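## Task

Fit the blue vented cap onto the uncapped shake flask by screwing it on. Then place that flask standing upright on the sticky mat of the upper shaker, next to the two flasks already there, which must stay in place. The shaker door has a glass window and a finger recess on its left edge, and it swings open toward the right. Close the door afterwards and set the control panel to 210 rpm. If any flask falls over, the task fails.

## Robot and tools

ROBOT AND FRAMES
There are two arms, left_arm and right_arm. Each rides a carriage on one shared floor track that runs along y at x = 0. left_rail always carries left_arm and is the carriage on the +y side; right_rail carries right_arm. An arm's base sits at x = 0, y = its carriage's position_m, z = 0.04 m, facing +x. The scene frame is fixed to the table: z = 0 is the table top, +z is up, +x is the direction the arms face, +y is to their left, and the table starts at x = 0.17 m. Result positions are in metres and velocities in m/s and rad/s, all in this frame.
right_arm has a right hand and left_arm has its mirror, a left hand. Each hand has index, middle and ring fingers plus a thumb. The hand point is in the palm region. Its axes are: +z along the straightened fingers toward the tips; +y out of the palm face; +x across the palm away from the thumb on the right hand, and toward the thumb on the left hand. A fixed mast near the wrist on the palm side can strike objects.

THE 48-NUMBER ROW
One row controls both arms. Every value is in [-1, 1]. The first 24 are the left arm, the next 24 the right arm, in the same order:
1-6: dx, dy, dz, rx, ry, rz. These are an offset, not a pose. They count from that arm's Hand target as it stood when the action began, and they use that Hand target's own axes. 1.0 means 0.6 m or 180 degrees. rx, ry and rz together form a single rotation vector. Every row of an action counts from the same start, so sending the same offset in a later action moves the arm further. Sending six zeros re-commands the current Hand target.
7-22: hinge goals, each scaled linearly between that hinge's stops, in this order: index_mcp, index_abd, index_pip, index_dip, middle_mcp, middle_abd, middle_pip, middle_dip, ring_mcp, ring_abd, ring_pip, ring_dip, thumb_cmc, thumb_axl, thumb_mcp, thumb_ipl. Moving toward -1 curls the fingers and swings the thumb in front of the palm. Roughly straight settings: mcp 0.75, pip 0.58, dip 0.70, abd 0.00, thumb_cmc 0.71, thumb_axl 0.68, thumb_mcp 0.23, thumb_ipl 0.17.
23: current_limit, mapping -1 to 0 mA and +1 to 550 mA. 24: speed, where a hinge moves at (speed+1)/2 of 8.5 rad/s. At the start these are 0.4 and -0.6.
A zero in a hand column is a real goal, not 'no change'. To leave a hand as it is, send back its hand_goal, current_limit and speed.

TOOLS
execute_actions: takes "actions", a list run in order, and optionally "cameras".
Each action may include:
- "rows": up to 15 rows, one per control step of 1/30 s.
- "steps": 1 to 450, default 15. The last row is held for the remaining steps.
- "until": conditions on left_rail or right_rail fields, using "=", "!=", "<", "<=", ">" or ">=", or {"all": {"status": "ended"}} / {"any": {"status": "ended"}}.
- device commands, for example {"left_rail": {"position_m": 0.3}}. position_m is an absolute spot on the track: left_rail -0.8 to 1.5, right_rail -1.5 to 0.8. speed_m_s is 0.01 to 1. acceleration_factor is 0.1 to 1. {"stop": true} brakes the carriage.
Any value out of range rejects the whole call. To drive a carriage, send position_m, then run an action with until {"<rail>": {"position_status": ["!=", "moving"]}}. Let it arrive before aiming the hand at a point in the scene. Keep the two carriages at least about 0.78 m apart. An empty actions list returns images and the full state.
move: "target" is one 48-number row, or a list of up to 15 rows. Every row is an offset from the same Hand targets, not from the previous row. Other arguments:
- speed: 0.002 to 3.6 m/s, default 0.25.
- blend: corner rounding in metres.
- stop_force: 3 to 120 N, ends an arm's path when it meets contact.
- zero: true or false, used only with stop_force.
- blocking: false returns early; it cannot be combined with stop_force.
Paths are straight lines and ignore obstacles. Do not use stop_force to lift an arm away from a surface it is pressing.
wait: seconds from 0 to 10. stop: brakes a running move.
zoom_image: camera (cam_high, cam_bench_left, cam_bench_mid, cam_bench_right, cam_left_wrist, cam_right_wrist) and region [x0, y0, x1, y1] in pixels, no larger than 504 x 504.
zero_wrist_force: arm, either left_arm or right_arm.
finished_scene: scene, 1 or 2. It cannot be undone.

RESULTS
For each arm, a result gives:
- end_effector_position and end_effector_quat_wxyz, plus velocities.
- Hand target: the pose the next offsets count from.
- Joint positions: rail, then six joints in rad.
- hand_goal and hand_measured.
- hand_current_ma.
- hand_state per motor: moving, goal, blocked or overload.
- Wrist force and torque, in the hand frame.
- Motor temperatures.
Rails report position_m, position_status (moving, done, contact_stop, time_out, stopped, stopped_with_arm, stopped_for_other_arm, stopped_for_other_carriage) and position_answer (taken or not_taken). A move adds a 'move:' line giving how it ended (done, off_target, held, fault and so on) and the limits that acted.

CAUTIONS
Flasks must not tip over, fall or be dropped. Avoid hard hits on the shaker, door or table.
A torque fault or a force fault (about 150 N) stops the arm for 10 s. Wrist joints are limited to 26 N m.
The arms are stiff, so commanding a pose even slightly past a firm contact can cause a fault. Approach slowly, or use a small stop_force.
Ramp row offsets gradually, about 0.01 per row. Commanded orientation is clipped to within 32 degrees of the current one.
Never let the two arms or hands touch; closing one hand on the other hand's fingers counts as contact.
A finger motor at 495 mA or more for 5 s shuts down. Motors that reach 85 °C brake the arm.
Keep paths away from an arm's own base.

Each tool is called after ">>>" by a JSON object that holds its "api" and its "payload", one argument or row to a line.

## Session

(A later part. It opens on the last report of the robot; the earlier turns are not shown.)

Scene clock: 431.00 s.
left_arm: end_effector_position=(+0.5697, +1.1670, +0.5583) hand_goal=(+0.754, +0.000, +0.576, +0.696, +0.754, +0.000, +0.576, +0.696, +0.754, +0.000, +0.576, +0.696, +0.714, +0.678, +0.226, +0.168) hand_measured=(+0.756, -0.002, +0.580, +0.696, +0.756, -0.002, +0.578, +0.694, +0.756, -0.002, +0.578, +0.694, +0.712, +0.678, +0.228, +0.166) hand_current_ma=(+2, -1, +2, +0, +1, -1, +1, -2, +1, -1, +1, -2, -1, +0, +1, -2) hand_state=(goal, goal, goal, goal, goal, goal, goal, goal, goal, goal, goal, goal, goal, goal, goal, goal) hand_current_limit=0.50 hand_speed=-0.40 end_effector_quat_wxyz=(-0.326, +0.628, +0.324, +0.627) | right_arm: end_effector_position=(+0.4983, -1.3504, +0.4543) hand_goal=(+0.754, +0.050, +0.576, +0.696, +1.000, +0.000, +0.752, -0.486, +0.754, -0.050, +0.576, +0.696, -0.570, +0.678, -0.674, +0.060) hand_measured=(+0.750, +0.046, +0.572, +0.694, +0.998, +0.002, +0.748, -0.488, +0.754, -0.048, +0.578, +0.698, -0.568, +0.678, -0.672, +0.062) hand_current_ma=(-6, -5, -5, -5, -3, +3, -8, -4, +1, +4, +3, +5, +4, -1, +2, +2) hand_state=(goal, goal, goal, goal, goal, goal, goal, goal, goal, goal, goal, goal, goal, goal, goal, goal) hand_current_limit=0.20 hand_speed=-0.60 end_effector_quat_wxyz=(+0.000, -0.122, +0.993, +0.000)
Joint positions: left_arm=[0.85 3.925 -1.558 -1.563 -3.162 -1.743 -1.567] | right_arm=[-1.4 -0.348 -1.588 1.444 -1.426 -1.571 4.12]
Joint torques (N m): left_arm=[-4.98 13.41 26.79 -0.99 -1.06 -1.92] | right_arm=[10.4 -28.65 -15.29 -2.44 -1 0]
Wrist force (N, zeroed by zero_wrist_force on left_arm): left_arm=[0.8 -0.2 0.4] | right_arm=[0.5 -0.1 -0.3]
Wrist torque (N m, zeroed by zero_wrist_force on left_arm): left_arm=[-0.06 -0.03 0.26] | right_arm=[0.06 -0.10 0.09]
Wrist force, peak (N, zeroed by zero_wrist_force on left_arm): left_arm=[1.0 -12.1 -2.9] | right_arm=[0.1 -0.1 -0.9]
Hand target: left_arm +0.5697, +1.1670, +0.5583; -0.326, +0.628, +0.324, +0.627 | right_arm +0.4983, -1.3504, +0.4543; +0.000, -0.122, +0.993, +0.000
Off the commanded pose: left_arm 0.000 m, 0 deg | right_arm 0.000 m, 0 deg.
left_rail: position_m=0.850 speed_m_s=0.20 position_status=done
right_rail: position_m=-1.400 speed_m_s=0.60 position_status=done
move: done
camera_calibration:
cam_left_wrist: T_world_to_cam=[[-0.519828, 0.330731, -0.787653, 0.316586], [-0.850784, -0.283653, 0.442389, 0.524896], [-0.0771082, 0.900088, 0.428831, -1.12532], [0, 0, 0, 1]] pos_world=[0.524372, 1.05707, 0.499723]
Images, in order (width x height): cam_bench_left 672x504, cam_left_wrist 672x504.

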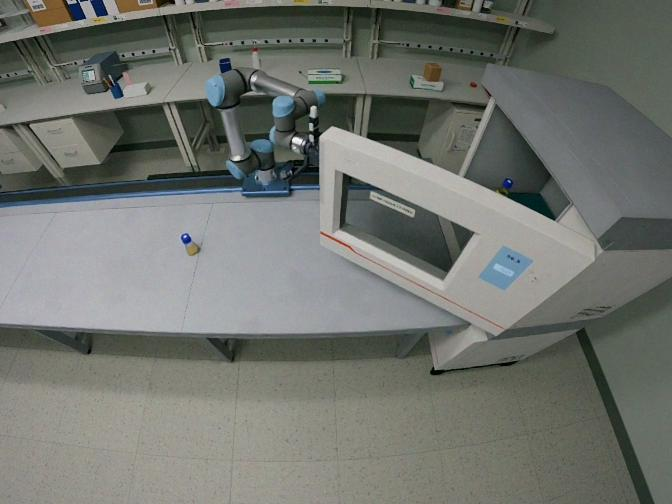

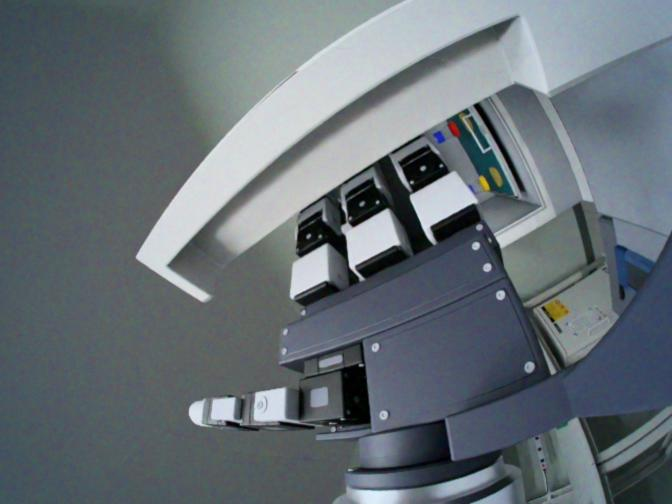

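>>> {"api": "move", "payload": {
  "target": [0,-0.4167,0,0,0,0,0.754,0,0.576,0.696,0.754,0,0.576,0.696,0.754,0,0.576,0.696,0.714,0.678,0.226,0.168,0.4,-0.4,0,0,0,0,0,0,0.754,0.05,0.576,0.696,1.0,0,0.752,-0.486,0.754,-0.05,0.576,0.696,-0.571,0.678,-0.674,0.059,0.2,-0.6],
  "speed": 0.25
}}

>>> {"api": "move", "payload": {
  "target": [
    [-0.18,-0.1067,0,0,0,0.5,0.754,0,0.576,0.696,0.754,0,0.576,0.696,0.754,0,0.576,0.696,0.714,0.678,0.226,0.168,0.4,-0.6,0,0,0,0,0,0,0.754,0.05,0.576,0.696,1.0,0,0.752,-0.486,0.754,-0.05,0.576,0.696,-0.571,0.678,-0.674,0.059,0.2,-0.6],
    [-0.0733,-0.2867,0,0,0,1.0,0.754,0,0.576,0.696,0.754,0,0.576,0.696,0.754,0,0.576,0.696,0.714,0.678,0.226,0.168,0.4,-0.6,0,0,0,0,0,0,0.754,0.05,0.576,0.696,1.0,0,0.752,-0.486,0.754,-0.05,0.576,0.696,-0.571,0.678,-0.674,0.059,0.2,-0.6]
  ],
  "speed": 0.6
}}

>>> {"api": "move", "payload": {
  "target": [0.027,0.0107,0.381,-0.0833,0,0,0.754,0,0.576,0.696,0.754,0,0.576,0.696,0.754,0,0.576,0.696,0.714,0.678,0.226,0.168,0.4,-0.4,0,0,0,0,0,0,0.754,0.05,0.576,0.696,1.0,0,0.752,-0.486,0.754,-0.05,0.576,0.696,-0.571,0.678,-0.674,0.059,0.2,-0.6],
  "speed": 0.25,
  "cameras": ["cam_left_wrist","cam_bench_left"]
}}

Scene clock: 438.87 s.
left_arm: end_effector_position=(+0.3654, +1.3111, +0.5591) hand_goal=(+0.754, +0.000, +0.576, +0.696, +0.754, +0.000, +0.576, +0.696, +0.754, +0.000, +0.576, +0.696, +0.714, +0.678, +0.226, +0.168) hand_measured=(+0.756, -0.002, +0.578, +0.696, +0.756, -0.002, +0.578, +0.694, +0.756, -0.002, +0.578, +0.694, +0.712, +0.678, +0.228, +0.166) hand_current_ma=(+1, -1, +2, +0, +1, -1, +1, -2, +1, -1, +1, -2, -1, +0, +1, -2) hand_state=(goal, goal, goal, goal, goal, goal, goal, goal, goal, goal, goal, goal, goal, goal, goal, goal) hand_current_limit=0.40 hand_speed=-0.40 end_effector_quat_wxyz=(-0.326, +0.628, +0.324, +0.627) | right_arm: end_effector_position=(+0.4983, -1.3504, +0.4543) hand_goal=(+0.754, +0.050, +0.576, +0.696, +1.000, +0.000, +0.752, -0.486, +0.754, -0.050, +0.576, +0.696, -0.570, +0.678, -0.674, +0.060) hand_measured=(+0.750, +0.046, +0.572, +0.694, +0.998, +0.002, +0.748, -0.488, +0.754, -0.048, +0.578, +0.698, -0.568, +0.678, -0.672, +0.062) hand_current_ma=(-6, -5, -5, -5, -3, +3, -8, -4, +1, +4, +3, +5, +4, -1, +2, +2) hand_state=(goal, goal, goal, goal, goal, goal, goal, goal, goal, goal, goal, goal, goal, goal, goal, goal) hand_current_limit=0.20 hand_speed=-0.60 end_effector_quat_wxyz=(+0.000, -0.122, +0.993, +0.000)
Joint positions: left_arm=[0.85 4.621 -1.439 -1.671 -3.173 -1.048 -1.568] | right_arm=[-1.4 -0.348 -1.588 1.444 -1.426 -1.571 4.12]
Joint torques (N m): left_arm=[9.27 8.14 26.5 4.59 1.78 1.49] | right_arm=[10.17 -28.09 -15.73 -2.49 -0.88 0.03]
Wrist force (N, zeroed by zero_wrist_force on left_arm): left_arm=[0.8 0.0 0.4] | right_arm=[-0.1 -0.1 -0.4]
Wrist torque (N m, zeroed by zero_wrist_force on left_arm): left_arm=[-0.06 0.01 0.26] | right_arm=[0.05 -0.03 0.04]
Wrist force, peak (N, zeroed by zero_wrist_force on left_arm): left_arm=[0.9 -2.2 0.1] | right_arm=[0.3 -0.1 -0.8]
Hand target: left_arm +0.3654, +1.3111, +0.5591; -0.326, +0.628, +0.324, +0.627 | right_arm +0.4983, -1.3504, +0.4543; +0.000, -0.122, +0.993, +0.000
Off the commanded pose: left_arm 0.000 m, 0 deg | right_arm 0.000 m, 0 deg.
left_rail: position_m=0.850 speed_m_s=0.20 position_status=done
right_rail: position_m=-1.400 speed_m_s=0.60 position_status=done
move: done

Scene clock: 442.80 s.
left_arm: end_effector_position=(+0.2248, +1.4104, +0.5157) hand_goal=(+0.754, +0.000, +0.576, +0.696, +0.754, +0.000, +0.576, +0.696, +0.754, +0.000, +0.576, +0.696, +0.714, +0.678, +0.226, +0.168) hand_measured=(+0.752, +0.002, +0.576, +0.696, +0.752, +0.002, +0.576, +0.694, +0.752, +0.002, +0.576, +0.694, +0.710, +0.678, +0.228, +0.166) hand_current_ma=(-2, +1, +0, +0, -2, +1, +0, -2, -2, +1, +0, -2, -3, +0, +1, -2) hand_state=(goal, goal, goal, goal, goal, goal, goal, goal, goal, goal, goal, goal, goal, goal, goal, goal) hand_current_limit=0.40 hand_speed=-0.60 end_effector_quat_wxyz=(+0.627, -0.324, +0.628, +0.326) | right_arm: end_effector_position=(+0.4983, -1.3504, +0.4543) hand_goal=(+0.754, +0.050, +0.576, +0.696, +1.000, +0.000, +0.752, -0.486, +0.754, -0.050, +0.576, +0.696, -0.570, +0.678, -0.674, +0.060) hand_measured=(+0.750, +0.046, +0.572, +0.694, +0.998, +0.002, +0.748, -0.488, +0.754, -0.048, +0.578, +0.698, -0.568, +0.678, -0.672, +0.062) hand_current_ma=(-6, -5, -5, -5, -3, +3, -8, -4, +1, +4, +3, +5, +4, -1, +2, +2) hand_state=(goal, goal, goal, goal, goal, goal, goal, goal, goal, goal, goal, goal, goal, goal, goal, goal) hand_current_limit=0.20 hand_speed=-0.60 end_effector_quat_wxyz=(+0.000, -0.122, +0.993, +0.000)
Joint positions: left_arm=[0.85 4.626 -1.44 -1.666 -3.177 -1.043 1.574] | right_arm=[-1.4 -0.348 -1.588 1.444 -1.426 -1.571 4.12]
Joint torques (N m): left_arm=[10.17 7.88 13.85 3.51 1.35 1.36] | right_arm=[10.1 -27.83 -14.9 -2.64 -0.91 0.16]
Wrist force (N, zeroed by zero_wrist_force on left_arm): left_arm=[0.4 -0.4 0.2] | right_arm=[-0.2 0.0 -0.3]
Wrist torque (N m, zeroed by zero_wrist_force on left_arm): left_arm=[-0.06 0.01 0.10] | right_arm=[0.06 0.00 0.03]
Wrist force, peak (N, zeroed by zero_wrist_force on left_arm): left_arm=[0.8 -1.1 1.2] | right_arm=[0.3 -0.2 -0.7]
Hand target: left_arm +0.2247, +1.4104, +0.5157; +0.627, -0.324, +0.628, +0.326 | right_arm +0.4983, -1.3504, +0.4543; +0.000, -0.122, +0.993, +0.000
Off the commanded pose: left_arm 0.000 m, 0 deg | right_arm 0.000 m, 0 deg.
left_rail: position_m=0.850 speed_m_s=0.20 position_status=done
right_rail: position_m=-1.400 speed_m_s=0.60 position_status=done
move: done

Scene clock: 444.47 s.
left_arm: end_effector_position=(+0.3512, +1.6009, +0.4996) hand_goal=(+0.754, +0.000, +0.576, +0.696, +0.754, +0.000, +0.576, +0.696, +0.754, +0.000, +0.576, +0.696, +0.714, +0.678, +0.226, +0.168) hand_measured=(+0.752, +0.002, +0.576, +0.696, +0.752, +0.002, +0.576, +0.694, +0.752, +0.002, +0.576, +0.694, +0.712, +0.678, +0.228, +0.166) hand_current_ma=(-2, +1, +0, +0, -2, +1, +0, -2, -2, +1, +0, -2, -2, +0, +1, -2) hand_state=(goal, goal, goal, goal, goal, goal, goal, goal, goal, goal, goal, goal, goal, goal, goal, goal) hand_current_limit=0.40 hand_speed=-0.40 end_effector_quat_wxyz=(+0.580, -0.403, +0.580, +0.406) | right_arm: end_effector_position=(+0.4983, -1.3504, +0.4543) hand_goal=(+0.754, +0.050, +0.576, +0.696, +1.000, +0.000, +0.752, -0.486, +0.754, -0.050, +0.576, +0.696, -0.570, +0.678, -0.674, +0.060) hand_measured=(+0.750, +0.046, +0.572, +0.694, +0.998, +0.002, +0.748, -0.488, +0.754, -0.048, +0.578, +0.698, -0.568, +0.678, -0.672, +0.062) hand_current_ma=(-6, -5, -5, -5, -3, +3, -8, -4, +1, +4, +3, +5, +4, -1, +2, +2) hand_state=(goal, goal, goal, goal, goal, goal, goal, goal, goal, goal, goal, goal, goal, goal, goal, goal) hand_current_limit=0.20 hand_speed=-0.60 end_effector_quat_wxyz=(+0.000, -0.122, +0.993, +0.000)
Joint positions: left_arm=[0.85 4.323 -2.095 -0.916 -3.271 -1.608 1.574] | right_arm=[-1.4 -0.348 -1.588 1.444 -1.426 -1.571 4.12]
Joint torques (N m): left_arm=[-5.63 34.97 27.11 -1.15 -1.35 -1.58] | right_arm=[10.09 -28.05 -14.79 -2.48 -1.07 0.09]
Wrist force (N, zeroed by zero_wrist_force on left_arm): left_arm=[0.4 0.0 -0.1] | right_arm=[0.1 -0.6 -0.2]
Wrist torque (N m, zeroed by zero_wrist_force on left_arm): left_arm=[0.01 0.01 0.16] | right_arm=[-0.02 -0.04 0.04]
Wrist force, peak (N, zeroed by zero_wrist_force on left_arm): left_arm=[0.1 -0.1 -1.6] | right_arm=[0.6 0.0 -0.7]
Hand target: left_arm +0.3512, +1.6010, +0.4996; +0.580, -0.403, +0.580, +0.406 | right_arm +0.4983, -1.3504, +0.4543; +0.000, -0.122, +0.993, +0.000
Off the commanded pose: left_arm 0.000 m, 0 deg | right_arm 0.000 m, 0 deg.
left_rail: position_m=0.850 speed_m_s=0.20 position_status=done
right_rail: position_m=-1.400 speed_m_s=0.60 position_status=done
move: done
camera_calibration:
cam_left_wrist: T_world_to_cam=[[0.566965, -0.241082, 0.787674, -0.24001], [0.249714, -0.860917, -0.443243, 1.46809], [0.78498, 0.447996, -0.427908, -0.658534], [0, 0, 0, 1]] pos_world=[0.286411, 1.50106, 0.557978]
Images, in order (width x height): cam_bench_left 672x504, cam_left_wrist 672x504.

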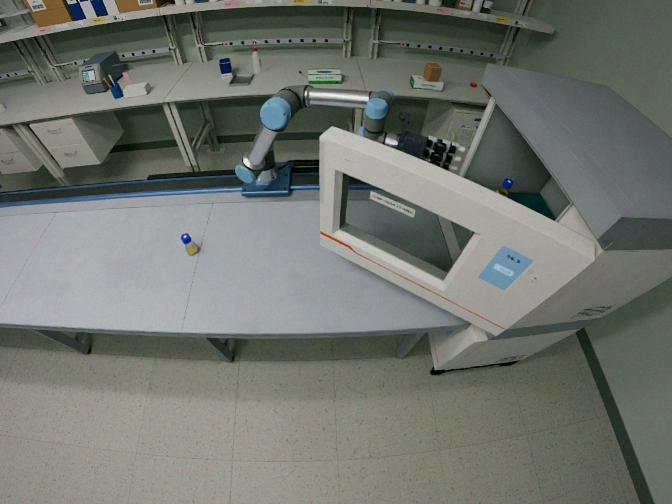

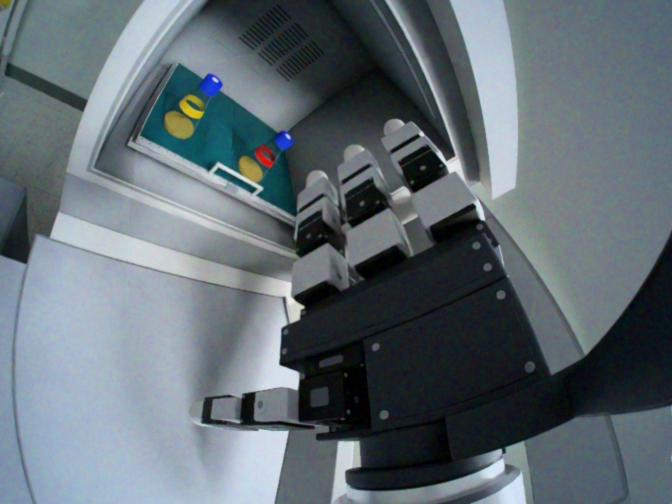

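>>> {"api": "zoom_image", "payload": {
  "camera": "cam_left_wrist",
  "region": [110, 40, 350, 240]
}}

Scaled by 2.100 from the camera's 672x504 image, which has a finer 960x720 frame.

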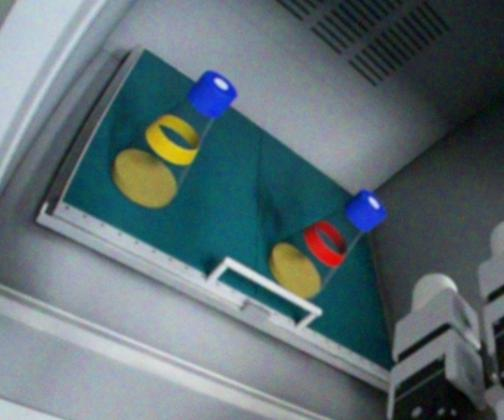

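>>> {"api": "move", "payload": {
  "target": [0,0.09,-0.3716,0.0833,0,0,0.754,0,0.576,0.696,0.754,0,0.576,0.696,0.754,0,0.576,0.696,0.714,0.678,0.226,0.168,0.4,-0.4,0,0,0,0,0,0,0.754,0.05,0.576,0.696,1.0,0,0.752,-0.486,0.754,-0.05,0.576,0.696,-0.571,0.678,-0.674,0.059,0.2,-0.6],
  "speed": 0.3
}}

>>> {"api": "execute_actions", "payload": {
  "actions": [
    {"left_rail":{"position_m":0.36,"speed_m_s":0.5,"acceleration_factor":0.7},"steps":200,"until":{"left_rail":{"position_status":["!=","moving"]}}}
  ],
  "cameras": ["cam_left_wrist","cam_bench_left"]
}}

Scene clock: 458.00 s.
left_arm: end_effector_position=(+0.2236, +1.4103, +0.4995) hand_goal=(+0.754, +0.000, +0.576, +0.696, +0.754, +0.000, +0.576, +0.696, +0.754, +0.000, +0.576, +0.696, +0.714, +0.678, +0.226, +0.168) hand_measured=(+0.752, +0.002, +0.576, +0.696, +0.752, +0.002, +0.576, +0.694, +0.752, +0.002, +0.576, +0.694, +0.712, +0.678, +0.228, +0.166) hand_current_ma=(-2, +1, +0, +0, -1, +1, +0, -2, -2, +1, +0, -2, -2, +0, +1, -2) hand_state=(goal, goal, goal, goal, goal, goal, goal, goal, goal, goal, goal, goal, goal, goal, goal, goal) hand_current_limit=0.40 hand_speed=-0.40 end_effector_quat_wxyz=(+0.627, -0.324, +0.628, +0.326) | right_arm: end_effector_position=(+0.4983, -1.3504, +0.4543) hand_goal=(+0.754, +0.050, +0.576, +0.696, +1.000, +0.000, +0.752, -0.486, +0.754, -0.050, +0.576, +0.696, -0.570, +0.678, -0.674, +0.060) hand_measured=(+0.750, +0.046, +0.572, +0.694, +0.998, +0.002, +0.748, -0.488, +0.754, -0.048, +0.578, +0.698, -0.568, +0.678, -0.672, +0.062) hand_current_ma=(-6, -5, -5, -5, -3, +3, -8, -4, +1, +4, +3, +5, +4, -1, +2, +2) hand_state=(goal, goal, goal, goal, goal, goal, goal, goal, goal, goal, goal, goal, goal, goal, goal, goal) hand_current_limit=0.20 hand_speed=-0.60 end_effector_quat_wxyz=(+0.000, -0.122, +0.993, +0.000)
Joint positions: left_arm=[0.85 4.629 -1.438 -1.709 -3.136 -1.04 1.574] | right_arm=[-1.4 -0.348 -1.588 1.444 -1.426 -1.571 4.12]
Joint torques (N m): left_arm=[10.3 26.4 13.47 4.71 1.84 -1.6] | right_arm=[9.67 -28.17 -15.54 -2.52 -0.84 0.39]
Wrist force (N, zeroed by zero_wrist_force on left_arm): left_arm=[0.1 -0.3 -0.2] | right_arm=[0.0 0.0 -0.3]
Wrist torque (N m, zeroed by zero_wrist_force on left_arm): left_arm=[0.02 0.02 0.15] | right_arm=[0.07 -0.04 0.04]
Wrist force, peak (N, zeroed by zero_wrist_force on left_arm): left_arm=[0.2 -0.6 -2.0] | right_arm=[0.2 -0.1 -1.0]
Hand target: left_arm +0.2235, +1.4103, +0.4995; +0.627, -0.324, +0.628, +0.326 | right_arm +0.4983, -1.3504, +0.4543; +0.000, -0.122, +0.993, +0.000
Off the commanded pose: left_arm 0.000 m, 0 deg | right_arm 0.000 m, 0 deg.
left_rail: position_m=0.850 speed_m_s=0.20 position_status=done
right_rail: position_m=-1.400 speed_m_s=0.60 position_status=done
move: done

Scene clock: 460.47 s.
left_arm: end_effector_position=(+0.2235, +0.9203, +0.4995) hand_goal=(+0.754, +0.000, +0.576, +0.696, +0.754, +0.000, +0.576, +0.696, +0.754, +0.000, +0.576, +0.696, +0.714, +0.678, +0.226, +0.168) hand_measured=(+0.752, +0.002, +0.576, +0.696, +0.752, +0.002, +0.576, +0.694, +0.752, +0.002, +0.576, +0.694, +0.712, +0.678, +0.228, +0.166) hand_current_ma=(-2, +1, +0, +0, -1, +1, +0, -2, -2, +1, +0, -2, -2, +0, +1, -2) hand_state=(goal, goal, goal, goal, goal, goal, goal, goal, goal, goal, goal, goal, goal, goal, goal, goal) hand_current_limit=0.40 hand_speed=-0.40 end_effector_quat_wxyz=(+0.627, -0.324, +0.628, +0.326) | right_arm: end_effector_position=(+0.4983, -1.3504, +0.4543) hand_goal=(+0.754, +0.050, +0.576, +0.696, +1.000, +0.000, +0.752, -0.486, +0.754, -0.050, +0.576, +0.696, -0.570, +0.678, -0.674, +0.060) hand_measured=(+0.750, +0.046, +0.572, +0.694, +0.998, +0.002, +0.748, -0.488, +0.754, -0.048, +0.578, +0.698, -0.568, +0.678, -0.672, +0.062) hand_current_ma=(-6, -5, -5, -5, -3, +3, -8, -4, +1, +4, +3, +5, +4, -1, +2, +2) hand_state=(goal, goal, goal, goal, goal, goal, goal, goal, goal, goal, goal, goal, goal, goal, goal, goal) hand_current_limit=0.20 hand_speed=-0.60 end_effector_quat_wxyz=(+0.000, -0.122, +0.993, +0.000)
Joint positions: left_arm=[0.36 4.629 -1.438 -1.709 -3.136 -1.039 1.574] | right_arm=[-1.4 -0.348 -1.588 1.444 -1.426 -1.571 4.12]
Joint torques (N m): left_arm=[5.05 12.57 23.66 0.55 0.85 -1.49] | right_arm=[9.5 -29.19 -15.29 -2.61 -0.95 0.42]
Wrist force (N, zeroed by zero_wrist_force on left_arm): left_arm=[0.6 -0.3 0.0] | right_arm=[-0.2 -0.4 -0.3]
Wrist torque (N m, zeroed by zero_wrist_force on left_arm): left_arm=[0.00 -0.02 0.18] | right_arm=[0.02 -0.02 0.02]
Wrist force, peak (N, zeroed by zero_wrist_force on left_arm): left_arm=[0.1 -0.9 -0.6] | right_arm=[-0.1 -0.6 -0.5]
Hand target: left_arm +0.2235, +0.9203, +0.4995; +0.627, -0.324, +0.628, +0.326 | right_arm +0.4983, -1.3504, +0.4543; +0.000, -0.122, +0.993, +0.000
Off the commanded pose: left_arm 0.000 m, 0 deg | right_arm 0.000 m, 0 deg.
left_rail: position_m=0.360 speed_m_s=0.50 position_status=done
right_rail: position_m=-1.400 speed_m_s=0.60 position_status=done
camera_calibration:
cam_left_wrist: T_world_to_cam=[[0.485804, -0.378988, 0.787631, -0.186582], [0.0182107, -0.896526, -0.442617, 0.998164], [0.873878, 0.229368, -0.428634, -0.0718207], [0, 0, 0, 1]] pos_world=[0.135228, 0.840641, 0.557977]
Images, in order (width x height): cam_bench_left 672x504, cam_left_wrist 672x504.

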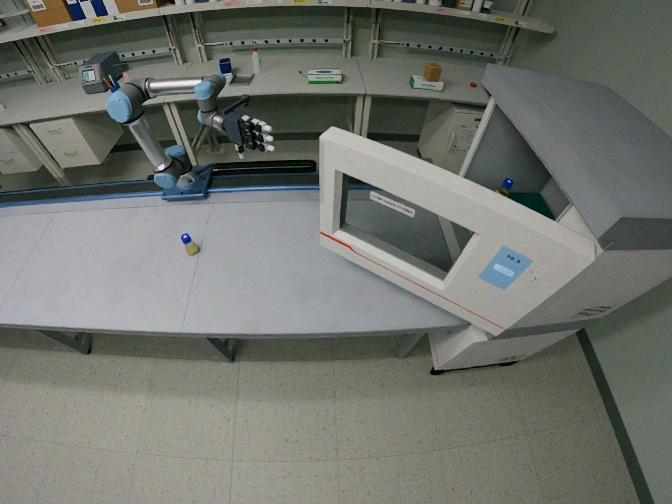

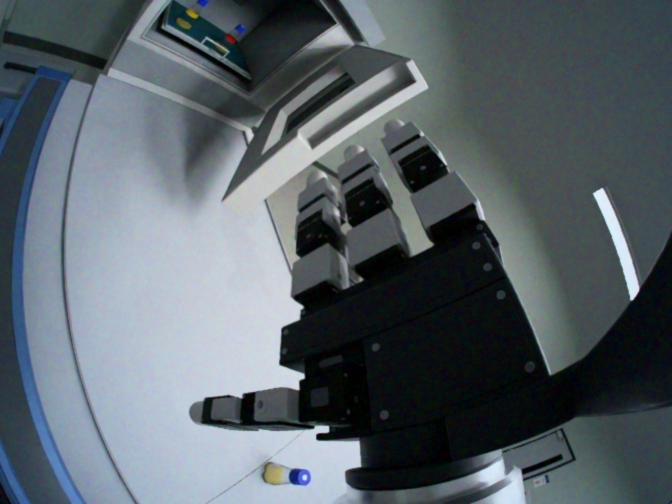

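>>> {"api": "zoom_image", "payload": {
  "camera": "cam_left_wrist",
  "region": [250, 440, 330, 500]
}}

>>> {"api": "zoom_image", "payload": {
  "camera": "cam_bench_left",
  "region": [160, 215, 220, 265]
}}

Scaled by 6.300 from the camera's 672x504 image, which has a finer 960x720 frame.

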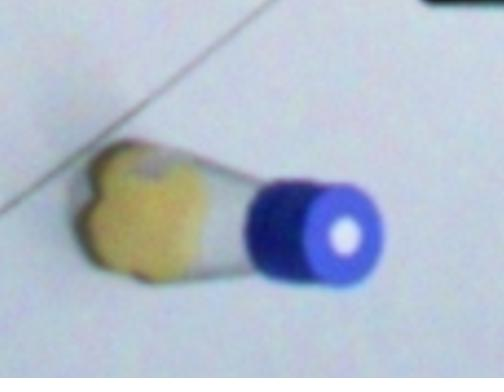

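Scaled by 8.400 from the camera's 672x504 image, which has a finer 960x720 frame.

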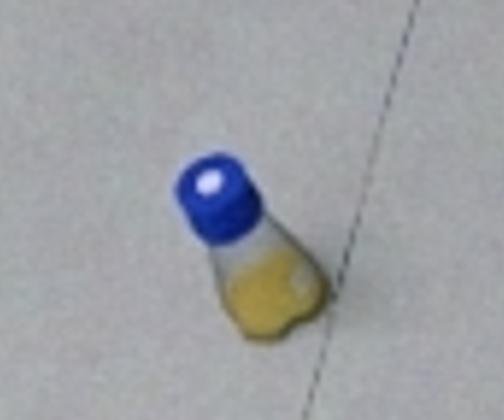

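>>> {"api": "move", "payload": {
  "target": [
    [0.133,-0.801,-0.05,0.1667,0,0,0.754,0,0.576,0.696,0.754,0,0.576,0.696,0.754,0,0.576,0.696,0.714,0.678,0.226,0.168,0.4,-0.4,0,0,0,0,0,0,0.754,0.05,0.576,0.696,1.0,0,0.752,-0.486,0.754,-0.05,0.576,0.696,-0.571,0.678,-0.674,0.059,0.2,-0.6],
    [0.333,-0.917,-0.465,0.25,0,0,0.754,0,0.576,0.696,0.754,0,0.576,0.696,0.754,0,0.576,0.696,0.714,0.678,0.226,0.168,0.4,-0.4,0,0,0,0,0,0,0.754,0.05,0.576,0.696,1.0,0,0.752,-0.486,0.754,-0.05,0.576,0.696,-0.571,0.678,-0.674,0.059,0.2,-0.6]
  ],
  "speed": 0.35,
  "blend": 0.06,
  "cameras": ["cam_left_wrist"]
}}

Scene clock: 468.17 s.
left_arm: end_effector_position=(+0.5118, +0.3756, +0.2979) hand_goal=(+0.754, +0.000, +0.576, +0.696, +0.754, +0.000, +0.576, +0.696, +0.754, +0.000, +0.576, +0.696, +0.714, +0.678, +0.226, +0.168) hand_measured=(+0.752, +0.002, +0.576, +0.696, +0.752, +0.002, +0.576, +0.694, +0.752, +0.002, +0.576, +0.694, +0.712, +0.678, +0.228, +0.166) hand_current_ma=(-1, +1, +0, +0, -1, +1, +0, -2, -1, +1, +0, -2, -1, +0, +1, -2) hand_state=(goal, goal, goal, goal, goal, goal, goal, goal, goal, goal, goal, goal, goal, goal, goal, goal) hand_current_limit=0.40 hand_speed=-0.40 end_effector_quat_wxyz=(+0.704, -0.060, +0.705, +0.061) | right_arm: end_effector_position=(+0.4983, -1.3504, +0.4543) hand_goal=(+0.754, +0.050, +0.576, +0.696, +1.000, +0.000, +0.752, -0.486, +0.754, -0.050, +0.576, +0.696, -0.570, +0.678, -0.674, +0.060) hand_measured=(+0.750, +0.046, +0.572, +0.694, +0.998, +0.002, +0.748, -0.488, +0.754, -0.048, +0.578, +0.698, -0.568, +0.678, -0.672, +0.062) hand_current_ma=(-6, -5, -5, -5, -3, +3, -8, -4, +1, +4, +3, +5, +4, -1, +2, +2) hand_state=(goal, goal, goal, goal, goal, goal, goal, goal, goal, goal, goal, goal, goal, goal, goal, goal) hand_current_limit=0.20 hand_speed=-0.60 end_effector_quat_wxyz=(+0.000, -0.122, +0.993, +0.000)
Joint positions: left_arm=[0.36 3.23 -1.465 -2.225 -2.595 -1.653 1.573] | right_arm=[-1.4 -0.348 -1.588 1.444 -1.426 -1.571 4.12]
Joint torques (N m): left_arm=[-4.95 6.94 9.6 4.93 -1.59 1.68] | right_arm=[10.28 -26.97 -15.5 -2.6 -0.94 0.58]
Wrist force (N, zeroed by zero_wrist_force on left_arm): left_arm=[0.5 -0.6 -0.1] | right_arm=[0.0 -0.1 -0.1]
Wrist torque (N m, zeroed by zero_wrist_force on left_arm): left_arm=[-0.04 -0.02 0.11] | right_arm=[0.03 -0.04 0.05]
Wrist force, peak (N, zeroed by zero_wrist_force on left_arm): left_arm=[1.3 -2.1 -1.2] | right_arm=[0.3 -0.4 -0.7]
Hand target: left_arm +0.5118, +0.3756, +0.2979; +0.704, -0.060, +0.705, +0.061 | right_arm +0.4983, -1.3504, +0.4543; +0.000, -0.122, +0.993, +0.000
Off the commanded pose: left_arm 0.000 m, 0 deg | right_arm 0.000 m, 0 deg.
left_rail: position_m=0.360 speed_m_s=0.50 position_status=done
right_rail: position_m=-1.400 speed_m_s=0.60 position_status=done
move: done
camera_calibration:
cam_left_wrist: T_world_to_cam=[[0.077168, -0.610542, 0.788215, -0.0783563], [-0.621996, -0.647344, -0.44053, 0.648798], [0.779208, -0.456272, -0.429709, 0.0211767], [0, 0, 0, 1]] pos_world=[0.393096, 0.381818, 0.356676]
Images, in order (width x height): cam_left_wrist 672x504.

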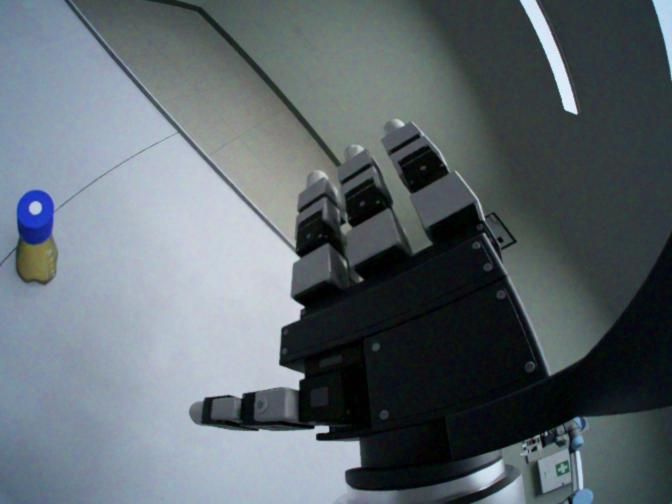

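>>> {"api": "move", "payload": {
  "target": [0.3015,0,0,0,0,0,0.70,0,0.14,0.22,0.754,0,0.576,0.696,0.754,0,0.576,0.696,-0.571,0.678,0.23,-0.05,0.5,-0.4,0,0,0,0,0,0,0.754,0.05,0.576,0.696,1.0,0,0.752,-0.486,0.754,-0.05,0.576,0.696,-0.571,0.678,-0.674,0.059,0.2,-0.6],
  "speed": 0.2
}}

>>> {"api": "move", "payload": {
  "target": [0,0.2007,0.003,0,0,0,0.70,0,0.14,0.22,0.754,0,0.576,0.696,0.754,0,0.576,0.696,-0.571,0.678,0.23,-0.05,0.5,-0.4,0,0,0,0,0,0,0.754,0.05,0.576,0.696,1.0,0,0.752,-0.486,0.754,-0.05,0.576,0.696,-0.571,0.678,-0.674,0.059,0.2,-0.6],
  "speed": 0.08,
  "cameras": ["cam_left_wrist"]
}}

Scene clock: 470.20 s.
left_arm: end_effector_position=(+0.5113, +0.3760, +0.1170) hand_goal=(+0.700, +0.000, +0.140, +0.220, +0.754, +0.000, +0.576, +0.696, +0.754, +0.000, +0.576, +0.696, -0.570, +0.678, +0.230, -0.050) hand_measured=(+0.702, +0.002, +0.144, +0.222, +0.752, +0.002, +0.576, +0.694, +0.752, +0.002, +0.576, +0.694, -0.548, +0.678, +0.228, -0.048) hand_current_ma=(+2, +1, +2, +2, -1, +1, +0, -2, -1, +1, +0, -2, +36, +0, -1, +2) hand_state=(goal, goal, goal, goal, goal, goal, goal, goal, goal, goal, goal, goal, blocked, goal, goal, goal) hand_current_limit=0.50 hand_speed=-0.40 end_effector_quat_wxyz=(+0.704, -0.060, +0.705, +0.061) | right_arm: end_effector_position=(+0.4983, -1.3504, +0.4543) hand_goal=(+0.754, +0.050, +0.576, +0.696, +1.000, +0.000, +0.752, -0.486, +0.754, -0.050, +0.576, +0.696, -0.570, +0.678, -0.674, +0.060) hand_measured=(+0.750, +0.046, +0.572, +0.694, +0.998, +0.002, +0.748, -0.488, +0.754, -0.048, +0.578, +0.698, -0.568, +0.678, -0.672, +0.062) hand_current_ma=(-6, -5, -5, -5, -3, +3, -8, -4, +1, +4, +3, +5, +4, -1, +2, +2) hand_state=(goal, goal, goal, goal, goal, goal, goal, goal, goal, goal, goal, goal, goal, goal, goal, goal) hand_current_limit=0.20 hand_speed=-0.60 end_effector_quat_wxyz=(+0.000, -0.122, +0.993, +0.000)
Joint positions: left_arm=[0.36 3.231 -1.911 -2.417 -1.958 -1.652 1.573] | right_arm=[-1.4 -0.348 -1.588 1.444 -1.426 -1.571 4.12]
Joint torques (N m): left_arm=[-3.32 14.34 13.86 5 -1.18 1.77] | right_arm=[10.7 -28.25 -15.43 -2.58 -1.01 0.73]
Wrist force (N, zeroed by zero_wrist_force on left_arm): left_arm=[0.3 -0.8 0.0] | right_arm=[0.0 0.0 -0.3]
Wrist torque (N m, zeroed by zero_wrist_force on left_arm): left_arm=[-0.09 0.00 0.03] | right_arm=[0.07 -0.04 0.05]
Wrist force, peak (N, zeroed by zero_wrist_force on left_arm): left_arm=[1.9 -0.3 -0.2] | right_arm=[0.1 -0.3 -0.8]
Hand target: left_arm +0.5113, +0.3760, +0.1170; +0.704, -0.060, +0.705, +0.061 | right_arm +0.4983, -1.3504, +0.4543; +0.000, -0.122, +0.993, +0.000
Off the commanded pose: left_arm 0.000 m, 0 deg | right_arm 0.000 m, 0 deg.
left_rail: position_m=0.360 speed_m_s=0.50 position_status=done
right_rail: position_m=-1.400 speed_m_s=0.60 position_status=done
move: done

Scene clock: 472.23 s.
left_arm: end_effector_position=(+0.4926, +0.4949, +0.1173) hand_goal=(+0.700, +0.000, +0.140, +0.220, +0.754, +0.000, +0.576, +0.696, +0.754, +0.000, +0.576, +0.696, -0.570, +0.678, +0.230, -0.050) hand_measured=(+0.702, +0.002, +0.144, +0.222, +0.754, +0.002, +0.576, +0.694, +0.752, +0.002, +0.576, +0.694, -0.548, +0.678, +0.228, -0.048) hand_current_ma=(+2, +1, +2, +2, +0, +1, +0, -2, -1, +1, +0, -2, +36, +0, -1, +2) hand_state=(goal, goal, goal, goal, goal, goal, goal, goal, goal, goal, goal, goal, blocked, goal, goal, goal) hand_current_limit=0.50 hand_speed=-0.40 end_effector_quat_wxyz=(+0.704, -0.060, +0.705, +0.061) | right_arm: end_effector_position=(+0.4983, -1.3504, +0.4543) hand_goal=(+0.754, +0.050, +0.576, +0.696, +1.000, +0.000, +0.752, -0.486, +0.754, -0.050, +0.576, +0.696, -0.570, +0.678, -0.674, +0.060) hand_measured=(+0.750, +0.046, +0.572, +0.694, +0.998, +0.002, +0.748, -0.488, +0.754, -0.048, +0.578, +0.698, -0.568, +0.678, -0.672, +0.062) hand_current_ma=(-6, -5, -5, -5, -3, +3, -8, -4, +1, +4, +3, +5, +4, -1, +2, +2) hand_state=(goal, goal, goal, goal, goal, goal, goal, goal, goal, goal, goal, goal, goal, goal, goal, goal) hand_current_limit=0.20 hand_speed=-0.60 end_effector_quat_wxyz=(+0.000, -0.122, +0.993, +0.000)
Joint positions: left_arm=[0.36 3.678 -1.855 -2.523 -1.907 -1.205 1.574] | right_arm=[-1.4 -0.348 -1.588 1.444 -1.426 -1.571 4.12]
Joint torques (N m): left_arm=[8.49 29.49 -0.03 4.83 1.58 -0.38] | right_arm=[10.56 -27.99 -15.48 -2.58 -0.85 0.55]
Wrist force (N, zeroed by zero_wrist_force on left_arm): left_arm=[0.1 -0.4 -0.1] | right_arm=[0.0 -0.4 -0.7]
Wrist torque (N m, zeroed by zero_wrist_force on left_arm): left_arm=[-0.01 0.03 -0.03] | right_arm=[0.04 -0.04 0.04]
Wrist force, peak (N, zeroed by zero_wrist_force on left_arm): left_arm=[0.6 -1.5 0.2] | right_arm=[0.3 -0.5 -0.7]
Hand target: left_arm +0.4926, +0.4949, +0.1173; +0.704, -0.060, +0.705, +0.061 | right_arm +0.4983, -1.3504, +0.4543; +0.000, -0.122, +0.993, +0.000
Off the commanded pose: left_arm 0.000 m, 0 deg | right_arm 0.000 m, 0 deg.
left_rail: position_m=0.360 speed_m_s=0.50 position_status=done
right_rail: position_m=-1.400 speed_m_s=0.60 position_status=done
move: done
camera_calibration:
cam_left_wrist: T_world_to_cam=[[0.0772773, -0.610606, 0.788155, 0.138395], [-0.62198, -0.647354, -0.440538, 0.63448], [0.77921, -0.456173, -0.42981, 0.0128902], [0, 0, 0, 1]] pos_world=[0.373895, 0.501118, 0.175976]
Images, in order (width x height): cam_left_wrist 672x504.

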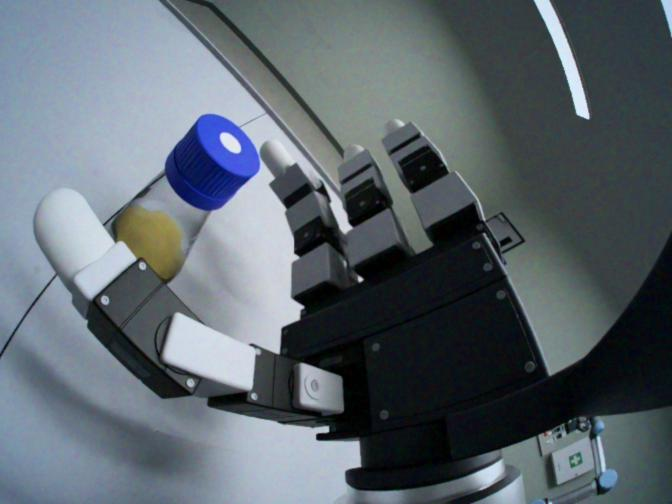

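>>> {"api": "move", "payload": {
  "target": [0,0,0,0,0,0,0.25,0,-0.03,0.19,0.754,0,0.576,0.696,0.754,0,0.576,0.696,-0.571,0.678,-0.26,-0.17,0.5,-0.85,0,0,0,0,0,0,0.754,0.05,0.576,0.696,1.0,0,0.752,-0.486,0.754,-0.05,0.576,0.696,-0.571,0.678,-0.674,0.059,0.2,-0.6],
  "speed": 0.08,
  "cameras": ["cam_left_wrist"]
}}

Scene clock: 475.07 s.
left_arm: end_effector_position=(+0.4926, +0.4949, +0.1173) hand_goal=(+0.250, +0.000, -0.030, +0.190, +0.754, +0.000, +0.576, +0.696, +0.754, +0.000, +0.576, +0.696, -0.570, +0.678, -0.260, -0.170) hand_measured=(+0.362, +0.000, +0.046, +0.224, +0.754, +0.002, +0.576, +0.694, +0.752, +0.002, +0.576, +0.694, -0.572, +0.676, -0.144, -0.152) hand_current_ma=(+386, +0, +207, +68, +0, +1, +0, -2, -1, +1, +0, -2, -1, -3, +412, +41) hand_state=(blocked, goal, blocked, blocked, goal, goal, goal, goal, goal, goal, goal, goal, goal, goal, blocked, goal) hand_current_limit=0.50 hand_speed=-0.85 end_effector_quat_wxyz=(+0.704, -0.060, +0.705, +0.061) | right_arm: end_effector_position=(+0.4983, -1.3504, +0.4543) hand_goal=(+0.754, +0.050, +0.576, +0.696, +1.000, +0.000, +0.752, -0.486, +0.754, -0.050, +0.576, +0.696, -0.570, +0.678, -0.674, +0.060) hand_measured=(+0.750, +0.046, +0.572, +0.694, +0.998, +0.002, +0.748, -0.488, +0.754, -0.048, +0.578, +0.698, -0.568, +0.678, -0.672, +0.062) hand_current_ma=(-6, -5, -5, -5, -3, +3, -8, -4, +1, +4, +3, +5, +4, -1, +2, +2) hand_state=(goal, goal, goal, goal, goal, goal, goal, goal, goal, goal, goal, goal, goal, goal, goal, goal) hand_current_limit=0.20 hand_speed=-0.60 end_effector_quat_wxyz=(+0.000, -0.122, +0.993, +0.000)
Joint positions: left_arm=[0.36 3.678 -1.855 -2.523 -1.907 -1.205 1.574] | right_arm=[-1.4 -0.348 -1.588 1.444 -1.426 -1.571 4.12]
Joint torques (N m): left_arm=[9.6 28.28 2.21 4.08 0.97 -1.44] | right_arm=[10.22 -27.08 -14.86 -2.66 -0.91 0.55]
Wrist force (N, zeroed by zero_wrist_force on left_arm): left_arm=[-1.9 -0.6 -0.5] | right_arm=[0.2 -0.3 -0.2]
Wrist torque (N m, zeroed by zero_wrist_force on left_arm): left_arm=[0.03 0.02 -0.06] | right_arm=[0.01 -0.06 0.05]
Wrist force, peak (N, zeroed by zero_wrist_force on left_arm): left_arm=[-1.9 -0.6 -0.5] | right_arm=[0.4 -0.6 -0.5]
Hand target: left_arm +0.4926, +0.4949, +0.1173; +0.704, -0.060, +0.705, +0.061 | right_arm +0.4983, -1.3504, +0.4543; +0.000, -0.122, +0.993, +0.000
Off the commanded pose: left_arm 0.000 m, 0 deg | right_arm 0.000 m, 0 deg.
left_rail: position_m=0.360 speed_m_s=0.50 position_status=done
right_rail: position_m=-1.400 speed_m_s=0.60 position_status=done
move: done
camera_calibration:
cam_left_wrist: T_world_to_cam=[[0.077168, -0.610542, 0.788215, 0.138455], [-0.621996, -0.647344, -0.44053, 0.634545], [0.779208, -0.456272, -0.429709, 0.0129679], [0, 0, 0, 1]] pos_world=[0.373896, 0.501218, 0.175976]
Images, in order (width x height): cam_left_wrist 672x504.

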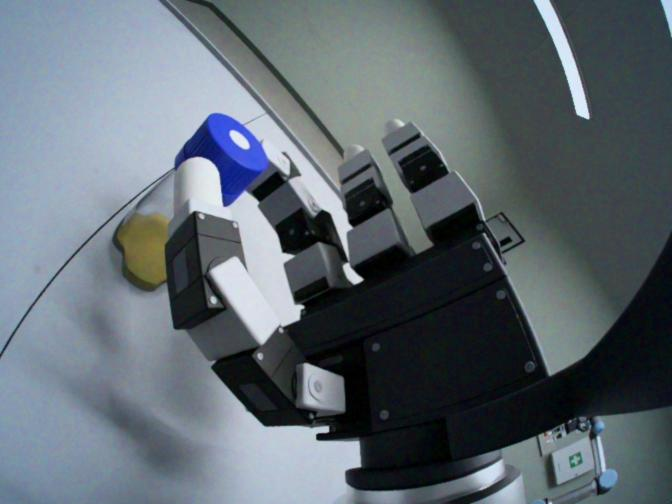

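>>> {"api": "zoom_image", "payload": {
  "camera": "cam_left_wrist",
  "region": [100, 90, 320, 310]
}}

Scaled by 2.291 from the camera's 672x504 image, which has a finer 960x720 frame.

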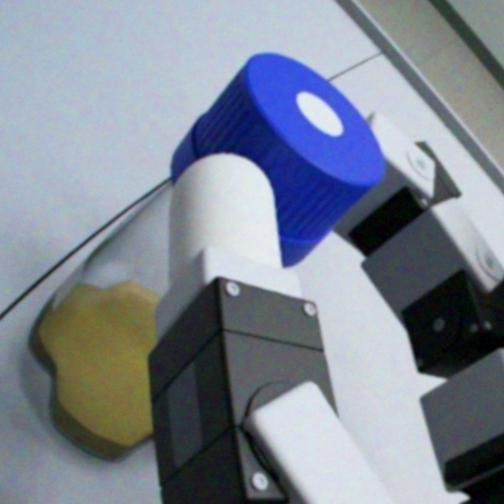

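>>> {"api": "move", "payload": {
  "target": [-0.1,0,0,0,0,0,0.25,0,-0.03,0.19,0.754,0,0.576,0.696,0.754,0,0.576,0.696,-0.571,0.678,-0.26,-0.17,0.5,-0.85,0,0,0,0,0,0,0.754,0.05,0.576,0.696,1.0,0,0.752,-0.486,0.754,-0.05,0.576,0.696,-0.571,0.678,-0.674,0.059,0.2,-0.6],
  "speed": 0.05,
  "cameras": ["cam_left_wrist"]
}}

Scene clock: 477.23 s.
left_arm: end_effector_position=(+0.4928, +0.4948, +0.1772) hand_goal=(+0.250, +0.000, -0.030, +0.190, +0.754, +0.000, +0.576, +0.696, +0.754, +0.000, +0.576, +0.696, -0.570, +0.678, -0.260, -0.170) hand_measured=(+0.362, +0.016, +0.050, +0.226, +0.754, +0.002, +0.576, +0.694, +0.752, +0.002, +0.576, +0.694, -0.572, +0.674, -0.152, -0.152) hand_current_ma=(+386, +17, +220, +74, +0, +1, +0, -2, -1, +1, +0, -2, -2, -3, +412, +42) hand_state=(blocked, goal, blocked, blocked, goal, goal, goal, goal, goal, goal, goal, goal, goal, goal, blocked, goal) hand_current_limit=0.50 hand_speed=-0.85 end_effector_quat_wxyz=(+0.704, -0.060, +0.705, +0.061) | right_arm: end_effector_position=(+0.4983, -1.3504, +0.4543) hand_goal=(+0.754, +0.050, +0.576, +0.696, +1.000, +0.000, +0.752, -0.486, +0.754, -0.050, +0.576, +0.696, -0.570, +0.678, -0.674, +0.060) hand_measured=(+0.750, +0.046, +0.572, +0.694, +0.998, +0.002, +0.748, -0.488, +0.754, -0.048, +0.578, +0.698, -0.568, +0.678, -0.672, +0.062) hand_current_ma=(-6, -5, -5, -5, -3, +3, -8, -4, +1, +4, +3, +5, +4, -1, +2, +2) hand_state=(goal, goal, goal, goal, goal, goal, goal, goal, goal, goal, goal, goal, goal, goal, goal, goal) hand_current_limit=0.20 hand_speed=-0.60 end_effector_quat_wxyz=(+0.000, -0.122, +0.993, +0.000)
Joint positions: left_arm=[0.36 3.678 -1.643 -2.482 -2.16 -1.206 1.574] | right_arm=[-1.4 -0.348 -1.588 1.444 -1.426 -1.571 4.12]
Joint torques (N m): left_arm=[-0.23 25.38 17.74 -1.1 0.14 1.61] | right_arm=[10.31 -27.45 -15.31 -2.46 -0.99 0.74]
Wrist force (N, zeroed by zero_wrist_force on left_arm): left_arm=[0.6 -0.8 -0.3] | right_arm=[0.1 -0.2 -0.5]
Wrist torque (N m, zeroed by zero_wrist_force on left_arm): left_arm=[-0.05 0.09 -0.06] | right_arm=[0.06 -0.04 0.05]
Wrist force, peak (N, zeroed by zero_wrist_force on left_arm): left_arm=[-1.9 -0.8 -0.3] | right_arm=[-0.1 -0.1 -0.9]
Hand target: left_arm +0.4928, +0.4948, +0.1772; +0.704, -0.060, +0.705, +0.061 | right_arm +0.4983, -1.3504, +0.4543; +0.000, -0.122, +0.993, +0.000
Off the commanded pose: left_arm 0.000 m, 0 deg | right_arm 0.000 m, 0 deg.
left_rail: position_m=0.360 speed_m_s=0.50 position_status=done
right_rail: position_m=-1.400 speed_m_s=0.60 position_status=done
move: done
camera_calibration:
cam_left_wrist: T_world_to_cam=[[0.0772175, -0.610491, 0.78825, 0.0909714], [-0.621991, -0.647392, -0.440467, 0.660979], [0.779207, -0.456273, -0.42971, 0.0385043], [0, 0, 0, 1]] pos_world=[0.374095, 0.501018, 0.235976]
Images, in order (width x height): cam_left_wrist 672x504.

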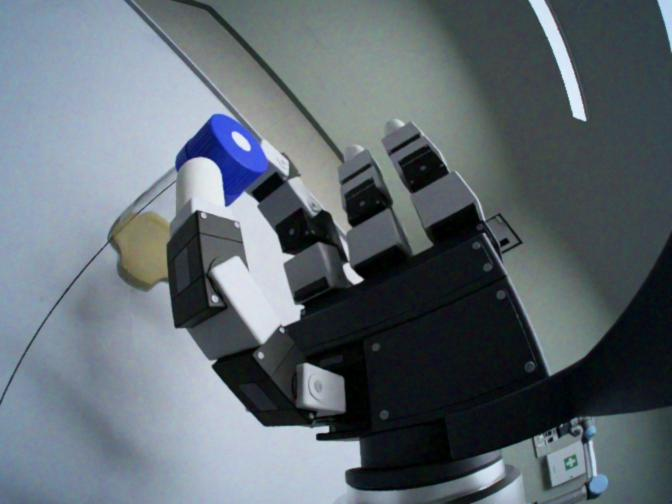

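>>> {"api": "move", "payload": {
  "target": [
    [-0.288,0.006,0.013,0,0,0,0.25,0,-0.03,0.19,0.754,0,0.576,0.696,0.754,0,0.576,0.696,-0.571,0.678,-0.26,-0.17,0.5,-0.85,0,0,0,0,0,0,0.754,0.05,0.576,0.696,1.0,0,0.752,-0.486,0.754,-0.05,0.576,0.696,-0.571,0.678,-0.674,0.059,0.2,-0.6],
    [-0.455,0.175,0.211,-0.0844,0,0,0.25,0,-0.03,0.19,0.754,0,0.576,0.696,0.754,0,0.576,0.696,-0.571,0.678,-0.26,-0.17,0.5,-0.85,0,0,0,0,0,0,0.754,0.05,0.576,0.696,1.0,0,0.752,-0.486,0.754,-0.05,0.576,0.696,-0.571,0.678,-0.674,0.059,0.2,-0.6],
    [-0.455,0.774,-0.3217,-0.2511,0,0,0.25,0,-0.03,0.19,0.754,0,0.576,0.696,0.754,0,0.576,0.696,-0.571,0.678,-0.26,-0.17,0.5,-0.85,0,0,0,0,0,0,0.754,0.05,0.576,0.696,1.0,0,0.752,-0.486,0.754,-0.05,0.576,0.696,-0.571,0.678,-0.674,0.059,0.2,-0.6]
  ],
  "speed": 0.2,
  "blend": 0.05,
  "cameras": ["cam_left_wrist"]
}}

Scene clock: 484.07 s.
left_arm: end_effector_position=(+0.2243, +0.9190, +0.4518) hand_goal=(+0.250, +0.000, -0.030, +0.190, +0.754, +0.000, +0.576, +0.696, +0.754, +0.000, +0.576, +0.696, -0.570, +0.678, -0.260, -0.170) hand_measured=(+0.362, +0.016, +0.050, +0.228, +0.754, +0.002, +0.576, +0.694, +0.752, +0.002, +0.576, +0.694, -0.574, +0.674, -0.154, -0.152) hand_current_ma=(+386, +19, +222, +76, +0, +1, +0, -2, -1, +1, +0, -2, -3, -3, +413, +42) hand_state=(blocked, goal, blocked, blocked, goal, goal, goal, goal, goal, goal, goal, goal, goal, goal, blocked, goal) hand_current_limit=0.50 hand_speed=-0.85 end_effector_quat_wxyz=(+0.627, -0.325, +0.628, +0.328) | right_arm: end_effector_position=(+0.4983, -1.3504, +0.4543) hand_goal=(+0.754, +0.050, +0.576, +0.696, +1.000, +0.000, +0.752, -0.486, +0.754, -0.050, +0.576, +0.696, -0.570, +0.678, -0.674, +0.060) hand_measured=(+0.750, +0.046, +0.572, +0.694, +0.998, +0.002, +0.748, -0.488, +0.754, -0.048, +0.578, +0.698, -0.568, +0.678, -0.672, +0.062) hand_current_ma=(-6, -5, -5, -5, -3, +3, -8, -4, +1, +4, +3, +5, +4, -1, +2, +2) hand_state=(goal, goal, goal, goal, goal, goal, goal, goal, goal, goal, goal, goal, goal, goal, goal, goal) hand_current_limit=0.20 hand_speed=-0.60 end_effector_quat_wxyz=(+0.000, -0.122, +0.993, +0.000)
Joint positions: left_arm=[0.36 4.624 -1.444 -1.826 -3.013 -1.048 1.574] | right_arm=[-1.4 -0.348 -1.588 1.444 -1.426 -1.571 4.12]
Joint torques (N m): left_arm=[9.36 8.12 27.39 4.79 1.22 -1.38] | right_arm=[10.19 -27.43 -15.68 -2.64 -0.96 0.8]
Wrist force (N, zeroed by zero_wrist_force on left_arm): left_arm=[1.1 -0.2 0.0] | right_arm=[0.0 -0.1 -0.2]
Wrist torque (N m, zeroed by zero_wrist_force on left_arm): left_arm=[-0.01 0.00 0.00] | right_arm=[0.04 -0.04 0.05]
Wrist force, peak (N, zeroed by zero_wrist_force on left_arm): left_arm=[2.2 -0.8 -0.5] | right_arm=[0.2 -0.5 -0.8]
Hand target: left_arm +0.2242, +0.9190, +0.4518; +0.627, -0.325, +0.628, +0.328 | right_arm +0.4983, -1.3504, +0.4543; +0.000, -0.122, +0.993, +0.000
Off the commanded pose: left_arm 0.000 m, 0 deg | right_arm 0.000 m, 0 deg.
left_rail: position_m=0.360 speed_m_s=0.50 position_status=done
right_rail: position_m=-1.400 speed_m_s=0.60 position_status=done
move: done
camera_calibration:
cam_left_wrist: T_world_to_cam=[[0.487063, -0.37737, 0.78763, -0.151583], [0.0212432, -0.896446, -0.442643, 0.975135], [0.873108, 0.232327, -0.42861, -0.095075], [0, 0, 0, 1]] pos_world=[0.136126, 0.839042, 0.510278]
Images, in order (width x height): cam_left_wrist 672x504.

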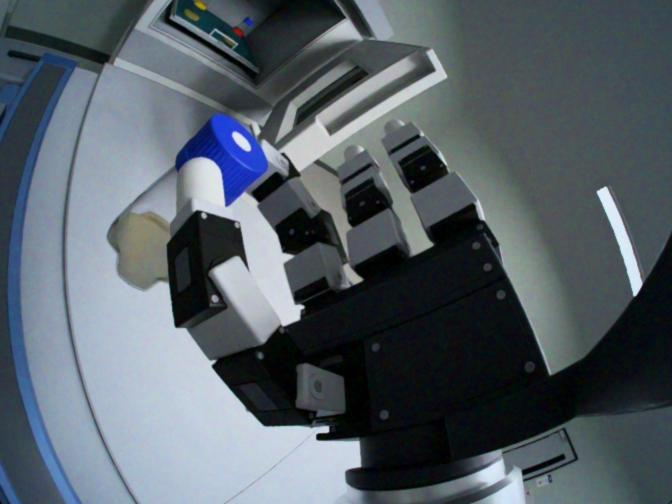

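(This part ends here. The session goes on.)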